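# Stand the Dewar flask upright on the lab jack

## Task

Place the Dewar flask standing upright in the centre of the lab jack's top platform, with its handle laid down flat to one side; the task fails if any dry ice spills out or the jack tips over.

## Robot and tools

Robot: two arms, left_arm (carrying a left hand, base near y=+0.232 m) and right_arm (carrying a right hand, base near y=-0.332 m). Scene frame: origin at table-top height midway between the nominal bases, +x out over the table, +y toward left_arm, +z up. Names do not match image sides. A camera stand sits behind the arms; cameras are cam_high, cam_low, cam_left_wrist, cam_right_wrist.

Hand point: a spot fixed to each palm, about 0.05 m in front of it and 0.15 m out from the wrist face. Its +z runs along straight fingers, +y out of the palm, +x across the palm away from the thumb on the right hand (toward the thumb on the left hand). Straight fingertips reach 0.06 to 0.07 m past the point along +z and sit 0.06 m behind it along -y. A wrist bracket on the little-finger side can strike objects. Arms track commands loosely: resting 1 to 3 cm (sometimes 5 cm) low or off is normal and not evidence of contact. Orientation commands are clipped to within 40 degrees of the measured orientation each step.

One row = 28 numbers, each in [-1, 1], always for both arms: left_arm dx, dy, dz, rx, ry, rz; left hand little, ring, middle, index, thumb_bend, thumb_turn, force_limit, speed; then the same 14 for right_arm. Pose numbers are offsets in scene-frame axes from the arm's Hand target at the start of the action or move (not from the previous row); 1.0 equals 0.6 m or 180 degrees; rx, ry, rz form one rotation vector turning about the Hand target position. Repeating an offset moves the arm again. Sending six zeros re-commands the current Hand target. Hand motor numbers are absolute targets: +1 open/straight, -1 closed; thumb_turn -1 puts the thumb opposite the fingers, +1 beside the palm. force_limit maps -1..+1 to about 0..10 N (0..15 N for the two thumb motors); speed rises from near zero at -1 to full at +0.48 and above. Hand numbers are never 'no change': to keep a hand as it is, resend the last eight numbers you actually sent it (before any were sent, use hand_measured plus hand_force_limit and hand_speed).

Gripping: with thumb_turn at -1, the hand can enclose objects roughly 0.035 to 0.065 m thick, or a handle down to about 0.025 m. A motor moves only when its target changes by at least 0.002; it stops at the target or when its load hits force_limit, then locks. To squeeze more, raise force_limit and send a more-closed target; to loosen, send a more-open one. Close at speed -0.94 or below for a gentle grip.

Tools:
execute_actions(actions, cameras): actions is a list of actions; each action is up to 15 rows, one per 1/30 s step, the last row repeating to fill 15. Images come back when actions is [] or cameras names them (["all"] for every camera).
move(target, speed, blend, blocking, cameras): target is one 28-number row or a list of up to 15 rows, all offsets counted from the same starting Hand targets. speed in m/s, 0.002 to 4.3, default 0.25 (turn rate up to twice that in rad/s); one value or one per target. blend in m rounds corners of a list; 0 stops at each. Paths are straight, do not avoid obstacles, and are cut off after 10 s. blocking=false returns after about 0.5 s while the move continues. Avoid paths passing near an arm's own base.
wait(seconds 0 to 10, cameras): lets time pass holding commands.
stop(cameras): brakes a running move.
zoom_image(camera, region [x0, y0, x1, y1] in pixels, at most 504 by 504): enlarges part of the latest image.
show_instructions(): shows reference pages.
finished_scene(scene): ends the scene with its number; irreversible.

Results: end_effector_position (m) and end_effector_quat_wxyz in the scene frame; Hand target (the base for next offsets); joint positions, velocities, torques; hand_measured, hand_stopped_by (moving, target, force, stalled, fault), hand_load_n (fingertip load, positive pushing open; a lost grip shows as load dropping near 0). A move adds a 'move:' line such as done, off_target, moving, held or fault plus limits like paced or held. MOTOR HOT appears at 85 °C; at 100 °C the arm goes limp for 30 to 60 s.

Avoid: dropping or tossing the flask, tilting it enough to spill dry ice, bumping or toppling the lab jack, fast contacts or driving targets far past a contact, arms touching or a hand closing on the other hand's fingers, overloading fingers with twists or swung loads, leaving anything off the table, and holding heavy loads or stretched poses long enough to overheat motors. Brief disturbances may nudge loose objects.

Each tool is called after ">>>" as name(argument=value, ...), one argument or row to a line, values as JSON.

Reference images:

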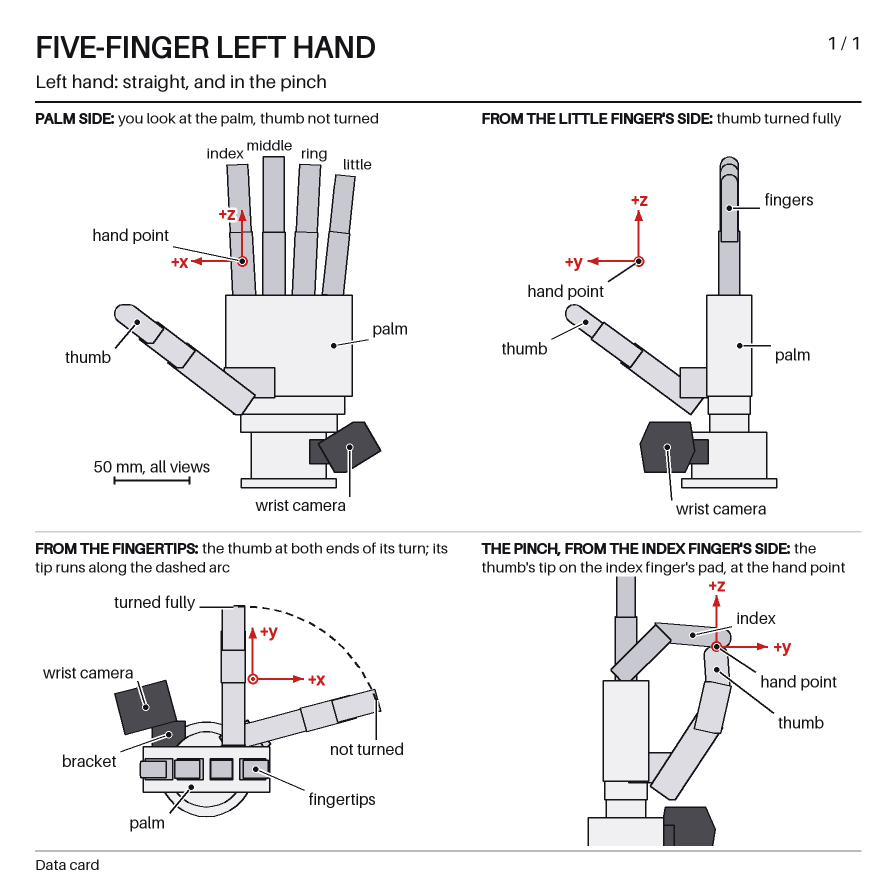

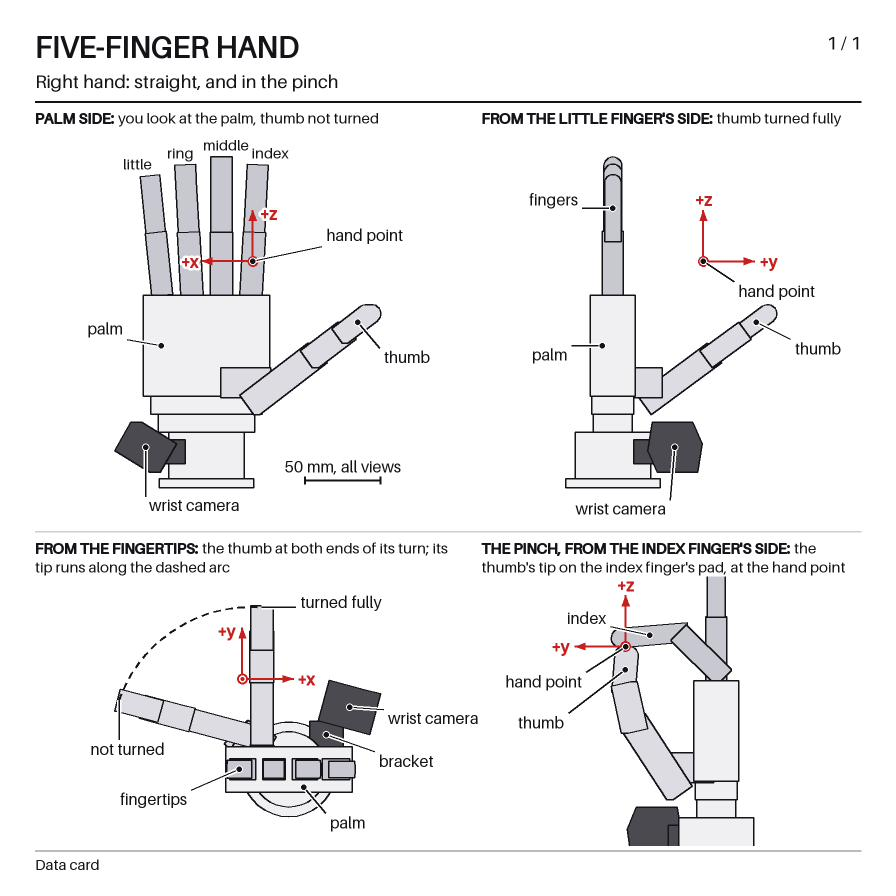

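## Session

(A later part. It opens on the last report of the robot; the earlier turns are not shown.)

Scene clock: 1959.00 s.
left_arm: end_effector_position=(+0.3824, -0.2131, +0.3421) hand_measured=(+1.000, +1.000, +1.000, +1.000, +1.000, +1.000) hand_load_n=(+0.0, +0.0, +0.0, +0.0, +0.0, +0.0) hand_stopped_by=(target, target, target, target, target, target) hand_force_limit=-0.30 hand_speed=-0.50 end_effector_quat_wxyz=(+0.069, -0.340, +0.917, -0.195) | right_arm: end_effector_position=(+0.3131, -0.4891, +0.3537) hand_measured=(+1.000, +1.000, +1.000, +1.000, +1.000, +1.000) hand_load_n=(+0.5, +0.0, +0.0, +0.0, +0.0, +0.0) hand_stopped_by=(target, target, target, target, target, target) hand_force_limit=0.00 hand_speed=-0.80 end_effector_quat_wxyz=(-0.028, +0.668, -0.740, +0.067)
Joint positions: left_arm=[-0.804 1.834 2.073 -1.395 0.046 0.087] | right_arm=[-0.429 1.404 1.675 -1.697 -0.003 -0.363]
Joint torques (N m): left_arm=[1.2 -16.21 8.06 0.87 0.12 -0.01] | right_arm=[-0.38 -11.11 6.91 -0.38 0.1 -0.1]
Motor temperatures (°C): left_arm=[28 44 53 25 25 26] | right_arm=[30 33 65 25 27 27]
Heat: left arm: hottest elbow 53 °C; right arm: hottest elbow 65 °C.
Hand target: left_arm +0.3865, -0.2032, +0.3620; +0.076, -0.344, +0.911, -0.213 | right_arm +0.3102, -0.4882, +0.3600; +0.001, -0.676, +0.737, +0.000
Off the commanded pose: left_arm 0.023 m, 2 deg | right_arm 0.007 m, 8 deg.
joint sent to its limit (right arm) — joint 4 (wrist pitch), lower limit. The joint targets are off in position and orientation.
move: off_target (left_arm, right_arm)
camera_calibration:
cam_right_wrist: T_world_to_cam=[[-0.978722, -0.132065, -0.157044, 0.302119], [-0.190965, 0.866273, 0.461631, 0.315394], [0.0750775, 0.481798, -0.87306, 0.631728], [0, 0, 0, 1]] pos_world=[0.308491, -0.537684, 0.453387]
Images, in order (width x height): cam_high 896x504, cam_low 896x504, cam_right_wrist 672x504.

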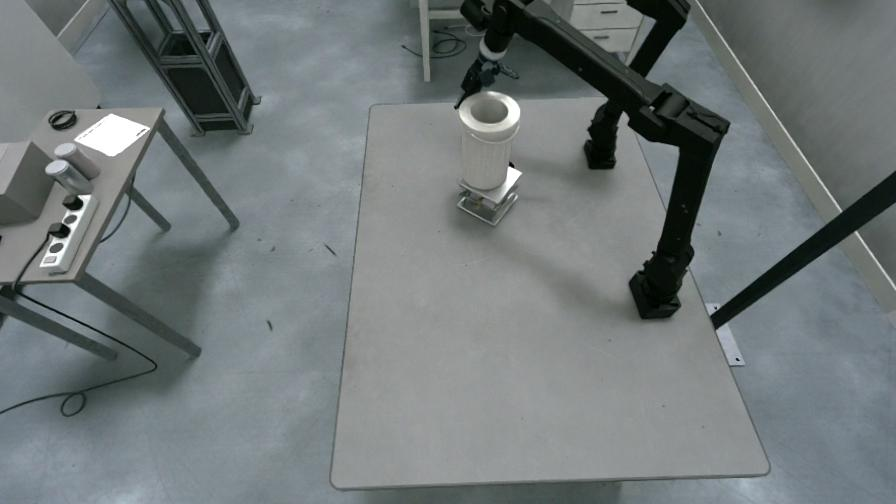

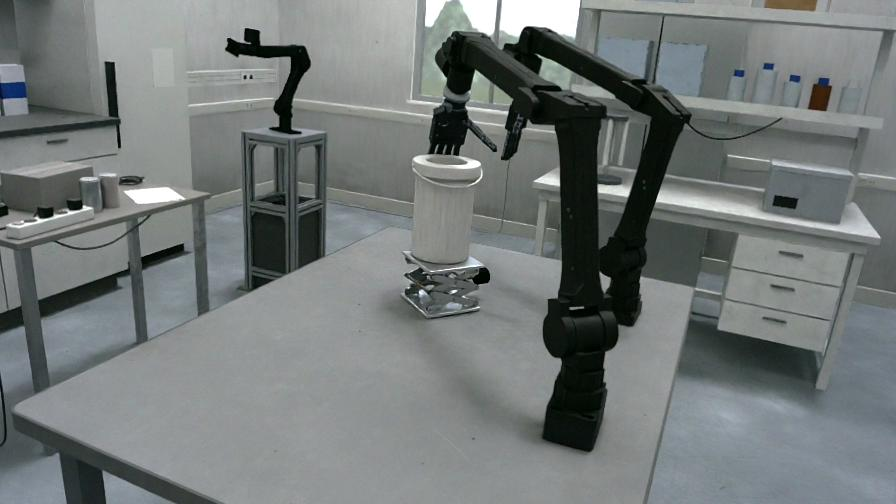

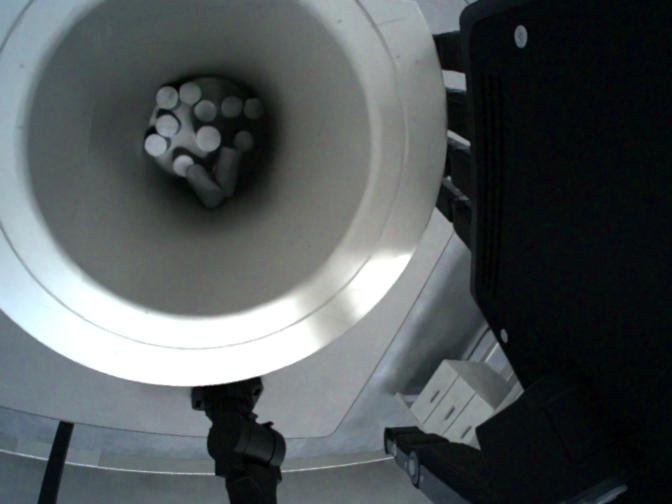

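>>> move(
  target=[-0.012, 0.018, 0, 0, 0, 0, 1, 1, 1, 1, 1, 1, -0.3, -0.5, 0, 0, 0, 0, 0, 0, 1, 1, 1, 1, 1, 1, 0, -0.8],
  speed=0.04,
  cameras=["cam_high", "cam_low"],
)

>>> zoom_image(
  camera="cam_low",
  region=[390, 130, 510, 330],
)

>>> zoom_image(
  camera="cam_high",
  region=[430, 60, 550, 210],
)

Scene clock: 1965.90 s.
left_arm: end_effector_position=(+0.3722, -0.2053, +0.3425) hand_measured=(+1.000, +1.000, +1.000, +1.000, +1.000, +1.000) hand_load_n=(+0.0, +0.5, +0.0, +0.0, +0.0, +0.0) hand_stopped_by=(target, target, target, target, target, target) hand_force_limit=-0.30 hand_speed=-0.50 end_effector_quat_wxyz=(+0.063, -0.337, +0.918, -0.198) | right_arm: end_effector_position=(+0.3131, -0.4891, +0.3537) hand_measured=(+1.000, +1.000, +1.000, +1.000, +1.000, +1.000) hand_load_n=(+0.0, +0.0, +0.0, +0.0, +0.0, +0.0) hand_stopped_by=(target, target, target, target, target, target) hand_force_limit=0.00 hand_speed=-0.80 end_effector_quat_wxyz=(-0.028, +0.668, -0.740, +0.067)
Joint positions: left_arm=[-0.803 1.794 2.016 -1.378 0.06 0.091] | right_arm=[-0.429 1.404 1.675 -1.697 -0.003 -0.363]
Joint torques (N m): left_arm=[1.08 -15.79 8.09 0.9 0.11 -0.03] | right_arm=[-0.38 -11.05 6.91 -0.38 0.1 -0.11]
Motor temperatures (°C): left_arm=[28 45 53 25 25 26] | right_arm=[30 33 65 25 27 27]
Heat: left arm: hottest elbow 53 °C; right arm: hottest elbow 65 °C.
Hand target: left_arm +0.3793, -0.1924, +0.3620; +0.076, -0.344, +0.911, -0.213 | right_arm +0.3102, -0.4882, +0.3600; +0.001, -0.676, +0.737, +0.000
Off the commanded pose: left_arm 0.024 m, 2 deg | right_arm 0.007 m, 8 deg.
joint sent to its limit (right arm) — joint 4 (wrist pitch), lower limit. The joint targets are off in position and orientation.
move: off_target (left_arm, right_arm)
Images, in order (width x height): cam_high 896x504, cam_low 896x504.

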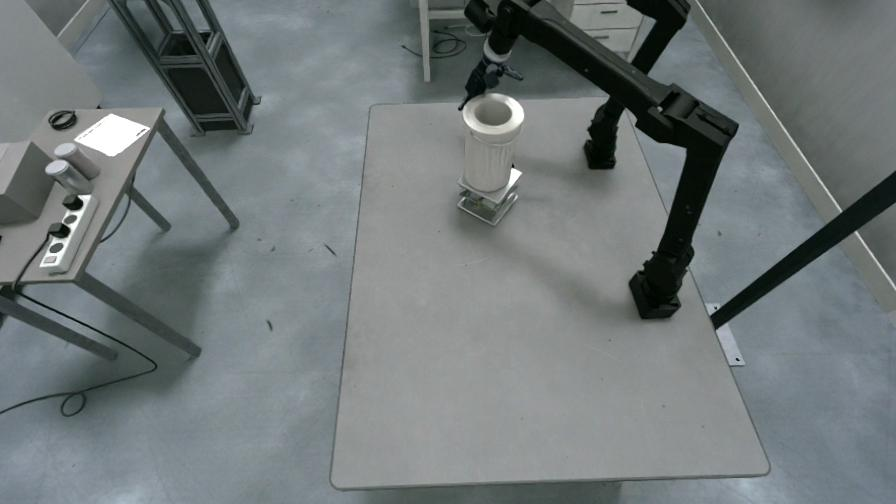

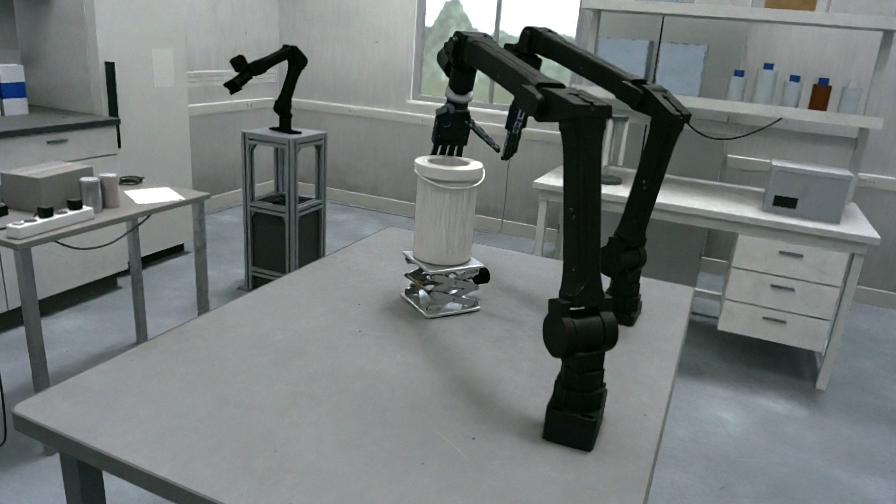

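Scaled by 2.520 from the camera's 896x504 image, which has a finer 1280x720 frame.

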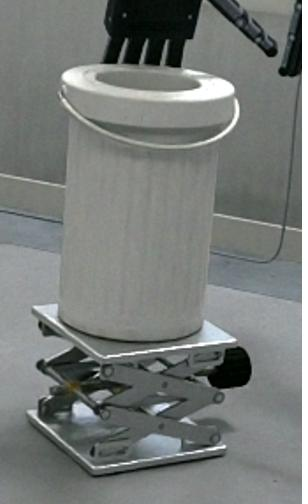

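Scaled by 3.360 from the camera's 896x504 image, which has a finer 1280x720 frame.

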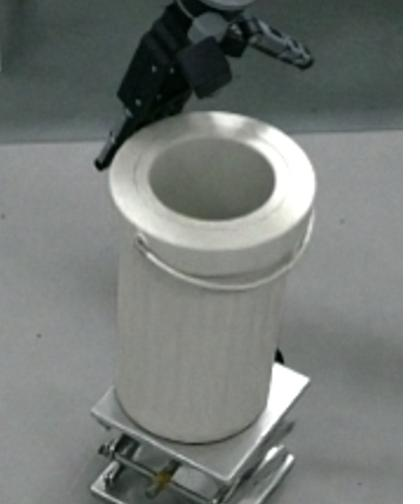

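>>> move(
  target=[-0.008, 0.018, 0, 0, 0, 0, 1, 1, 1, 1, 1, 1, -0.3, -0.5, 0, 0, 0, 0, 0, 0, 1, 1, 1, 1, 1, 1, 0, -0.8],
  speed=0.04,
  cameras=["cam_high", "cam_low", "cam_left_wrist"],
)

>>> zoom_image(
  camera="cam_low",
  region=[390, 130, 510, 330],
)

>>> zoom_image(
  camera="cam_high",
  region=[430, 60, 550, 210],
)

Scene clock: 1974.40 s.
left_arm: end_effector_position=(+0.3676, -0.1952, +0.3436) hand_measured=(+1.000, +1.000, +1.000, +1.000, +1.000, +1.000) hand_load_n=(+0.0, +0.5, +0.0, +0.0, +0.0, +0.0) hand_stopped_by=(target, target, target, target, target, target) hand_force_limit=-0.30 hand_speed=-0.50 end_effector_quat_wxyz=(+0.063, -0.337, +0.918, -0.200) | right_arm: end_effector_position=(+0.3131, -0.4891, +0.3537) hand_measured=(+1.000, +1.000, +1.000, +1.000, +1.000, +1.000) hand_load_n=(+0.0, +0.0, +0.0, +0.0, +0.0, +0.0) hand_stopped_by=(target, target, target, target, target, target) hand_force_limit=0.00 hand_speed=-0.80 end_effector_quat_wxyz=(-0.028, +0.668, -0.740, +0.067)
Joint positions: left_arm=[-0.795 1.761 1.972 -1.364 0.064 0.099] | right_arm=[-0.429 1.404 1.675 -1.697 -0.003 -0.363]
Joint torques (N m): left_arm=[1.61 -15.27 8.08 0.85 0.07 0.01] | right_arm=[-0.38 -11.05 6.9 -0.36 0.1 -0.1]
Motor temperatures (°C): left_arm=[28 44 52 25 25 26] | right_arm=[30 33 64 25 27 27]
Heat: left arm: hottest elbow 52 °C; right arm: hottest elbow 64 °C.
Hand target: left_arm +0.3745, -0.1816, +0.3620; +0.076, -0.344, +0.911, -0.213 | right_arm +0.3102, -0.4882, +0.3600; +0.001, -0.676, +0.737, +0.000
Off the commanded pose: left_arm 0.024 m, 2 deg | right_arm 0.007 m, 8 deg.
joint sent to its limit (right arm) — joint 4 (wrist pitch), lower limit. The joint targets are off in position and orientation.
move: off_target (left_arm, right_arm)
camera_calibration:
cam_left_wrist: T_world_to_cam=[[0.419249, -0.801649, 0.426133, -0.461528], [-0.87887, -0.240683, 0.411897, 0.136859], [-0.227634, -0.547203, -0.805451, 0.366941], [0, 0, 0, 1]] pos_world=[0.397304, -0.136253, 0.435854]
Images, in order (width x height): cam_high 896x504, cam_low 896x504, cam_left_wrist 672x504.

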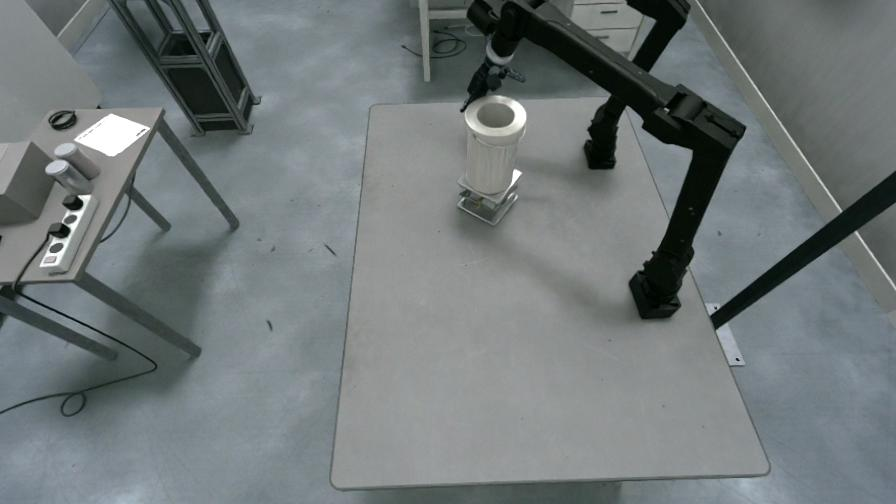

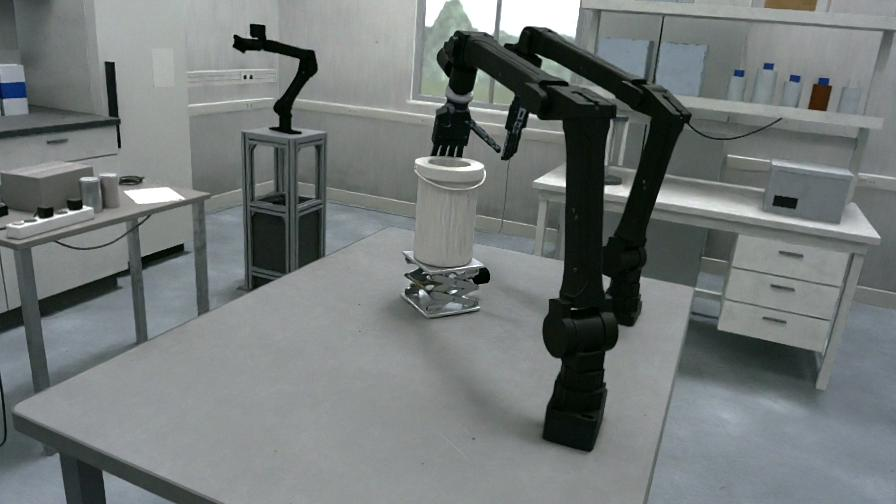

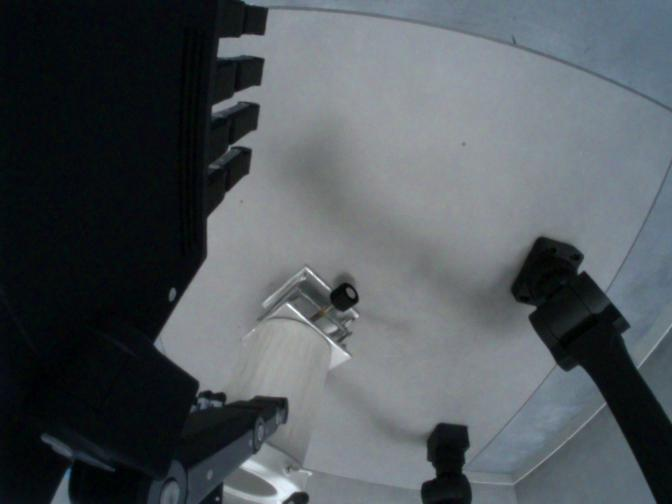

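Scaled by 2.520 from the camera's 896x504 image, which has a finer 1280x720 frame.

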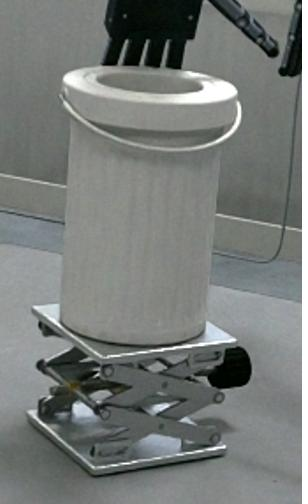

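Scaled by 3.360 from the camera's 896x504 image, which has a finer 1280x720 frame.

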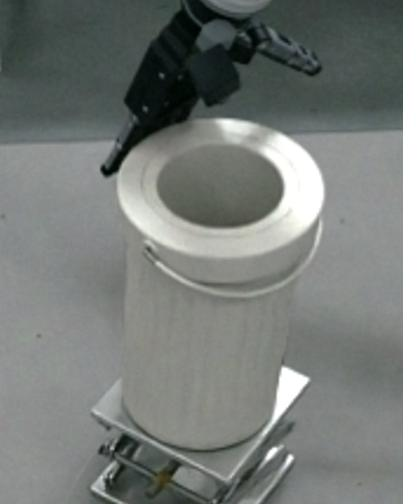

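>>> zoom_image(
  camera="cam_low",
  region=[395, 235, 495, 290],
)

>>> zoom_image(
  camera="cam_high",
  region=[450, 150, 530, 210],
)

>>> zoom_image(
  camera="cam_left_wrist",
  region=[220, 250, 380, 400],
)

Scaled by 5.040 from the camera's 896x504 image, which has a finer 1280x720 frame.

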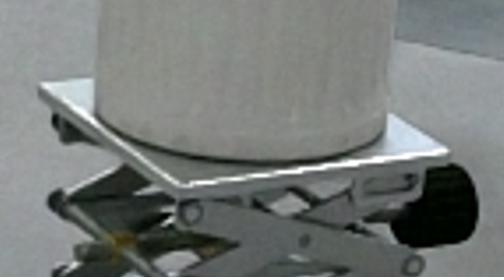

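Scaled by 6.300 from the camera's 896x504 image, which has a finer 1280x720 frame.

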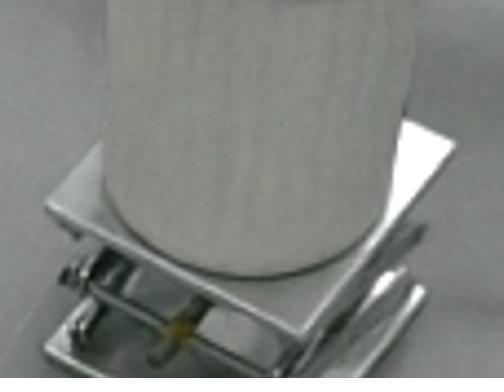

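Scaled by 3.150 from the camera's 672x504 image, which has a finer 960x720 frame.

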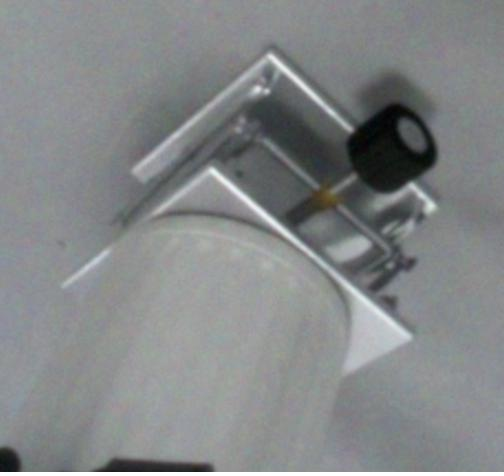

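>>> move(
  target=[
    [0.06, -0.07, 0, 0, 0, 0, 1, 1, 1, 1, 1, 1, -0.3, -0.5, 0, 0, 0, 0, 0, 0, 1, 1, 1, 1, 1, 1, 0, -0.8],
    [0.06, -0.07, 0.22, 0, 0, 0, 1, 1, 1, 1, 1, 1, -0.3, -0.5, 0, 0, 0, 0, 0, 0, 1, 1, 1, 1, 1, 1, 0, -0.8],
  ],
  speed=0.08,
  blend=0.01,
  cameras=["cam_high", "cam_low", "cam_left_wrist", "cam_right_wrist"],
)

>>> zoom_image(
  camera="cam_low",
  region=[390, 130, 510, 330],
)

>>> zoom_image(
  camera="cam_high",
  region=[430, 60, 550, 210],
)

Scene clock: 2024.67 s.
left_arm: end_effector_position=(+0.4060, -0.2283, +0.4724) hand_measured=(+1.000, +1.000, +1.000, +1.000, +1.000, +1.000) hand_load_n=(+0.0, +0.0, +0.0, +0.0, +0.0, +0.0) hand_stopped_by=(target, target, target, target, target, target) hand_force_limit=-0.30 hand_speed=-0.50 end_effector_quat_wxyz=(+0.103, -0.332, +0.898, -0.270) | right_arm: end_effector_position=(+0.3131, -0.4891, +0.3537) hand_measured=(+1.000, +1.000, +1.000, +1.000, +1.000, +1.000) hand_load_n=(+0.0, +0.0, +0.0, +0.0, +0.0, +0.0) hand_stopped_by=(target, target, target, target, target, target) hand_force_limit=0.00 hand_speed=-0.80 end_effector_quat_wxyz=(-0.028, +0.668, -0.740, +0.067)
Joint positions: left_arm=[-0.794 2.014 2.704 -1.677 0.055 0.091] | right_arm=[-0.429 1.404 1.675 -1.697 -0.003 -0.363]
Joint torques (N m): left_arm=[0.85 -14.92 10.78 0.85 0.18 -0.27] | right_arm=[-0.32 -11.05 6.91 -0.36 0.1 -0.11]
Motor temperatures (°C): left_arm=[28 40 50 25 25 26] | right_arm=[30 32 63 25 27 27]
Heat: left arm: hottest elbow 50 °C; right arm: hottest elbow 63 °C.
Hand target: left_arm +0.4105, -0.2236, +0.4940; +0.076, -0.344, +0.911, -0.213 | right_arm +0.3102, -0.4882, +0.3600; +0.001, -0.676, +0.737, +0.000
Off the commanded pose: left_arm 0.023 m, 8 deg | right_arm 0.007 m, 8 deg.
joint sent to its limit (left arm) — joint 4 (wrist pitch), lower limit. The joint targets are off in position and orientation.
joint sent to its limit (right arm) — joint 4 (wrist pitch), lower limit. The joint targets are off in position and orientation.
move: off_target (left_arm, right_arm)
camera_calibration:
cam_left_wrist: T_world_to_cam=[[0.368104, -0.742276, 0.559934, -0.587964], [-0.921595, -0.211528, 0.32545, 0.174512], [-0.123132, -0.635832, -0.761942, 0.378058], [0, 0, 0, 1]] pos_world=[0.423812, -0.159135, 0.560484]
cam_right_wrist: T_world_to_cam=[[-0.978722, -0.132065, -0.157044, 0.302119], [-0.190965, 0.866273, 0.461631, 0.315394], [0.0750775, 0.481798, -0.87306, 0.631728], [0, 0, 0, 1]] pos_world=[0.308491, -0.537684, 0.453387]

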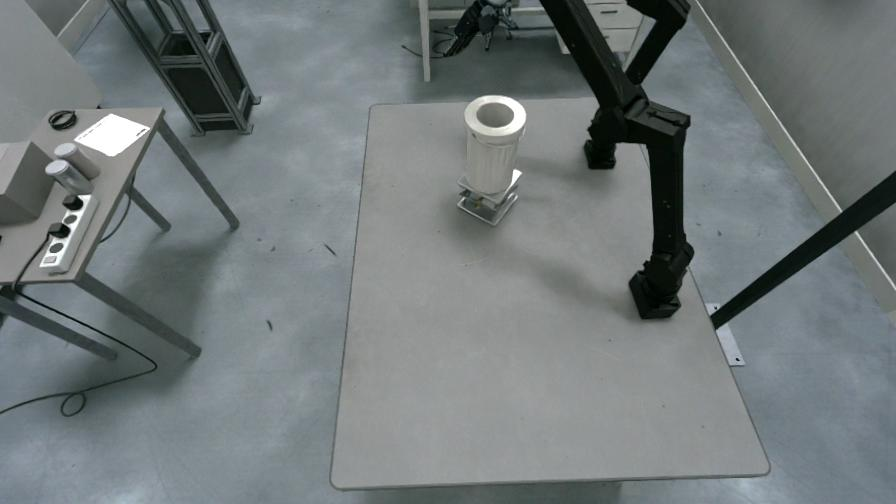

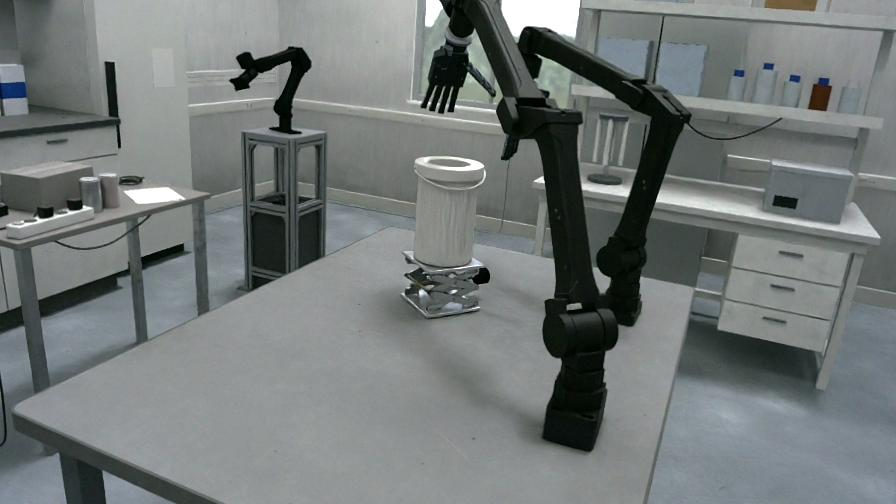

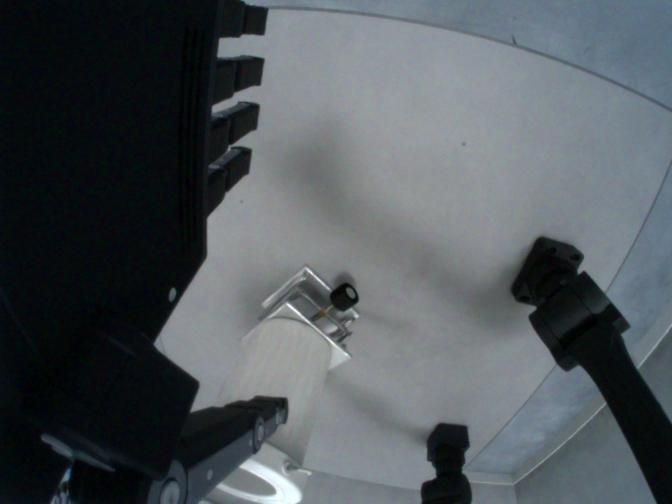

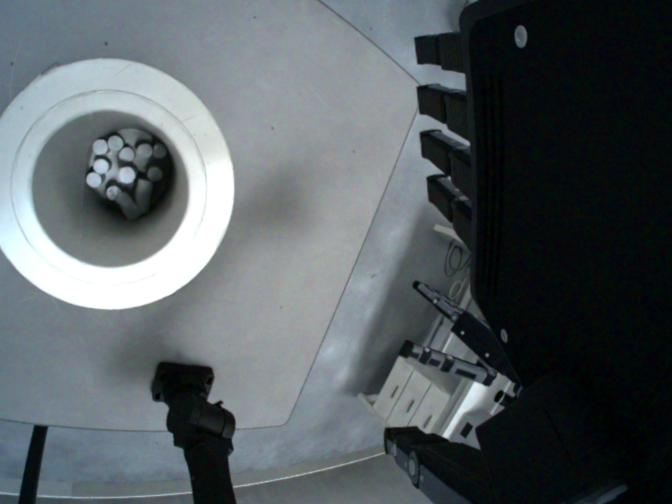

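Scaled by 2.520 from the camera's 896x504 image, which has a finer 1280x720 frame.

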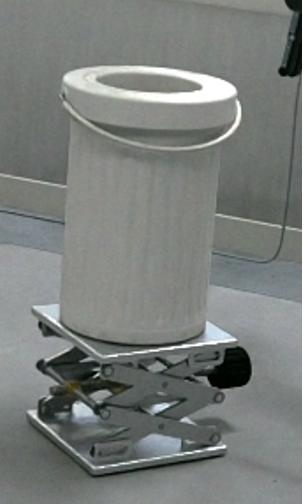

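Scaled by 3.360 from the camera's 896x504 image, which has a finer 1280x720 frame.

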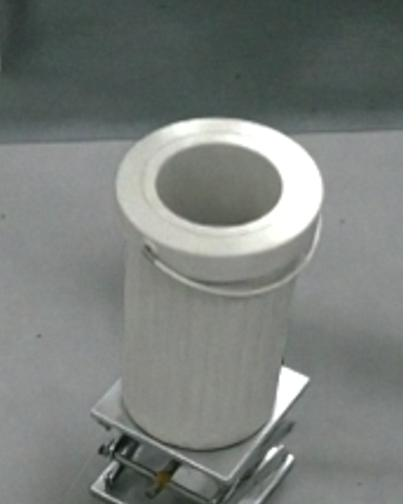

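>>> finished_scene(
  scene=1,
)

The scene is finished: the task was done.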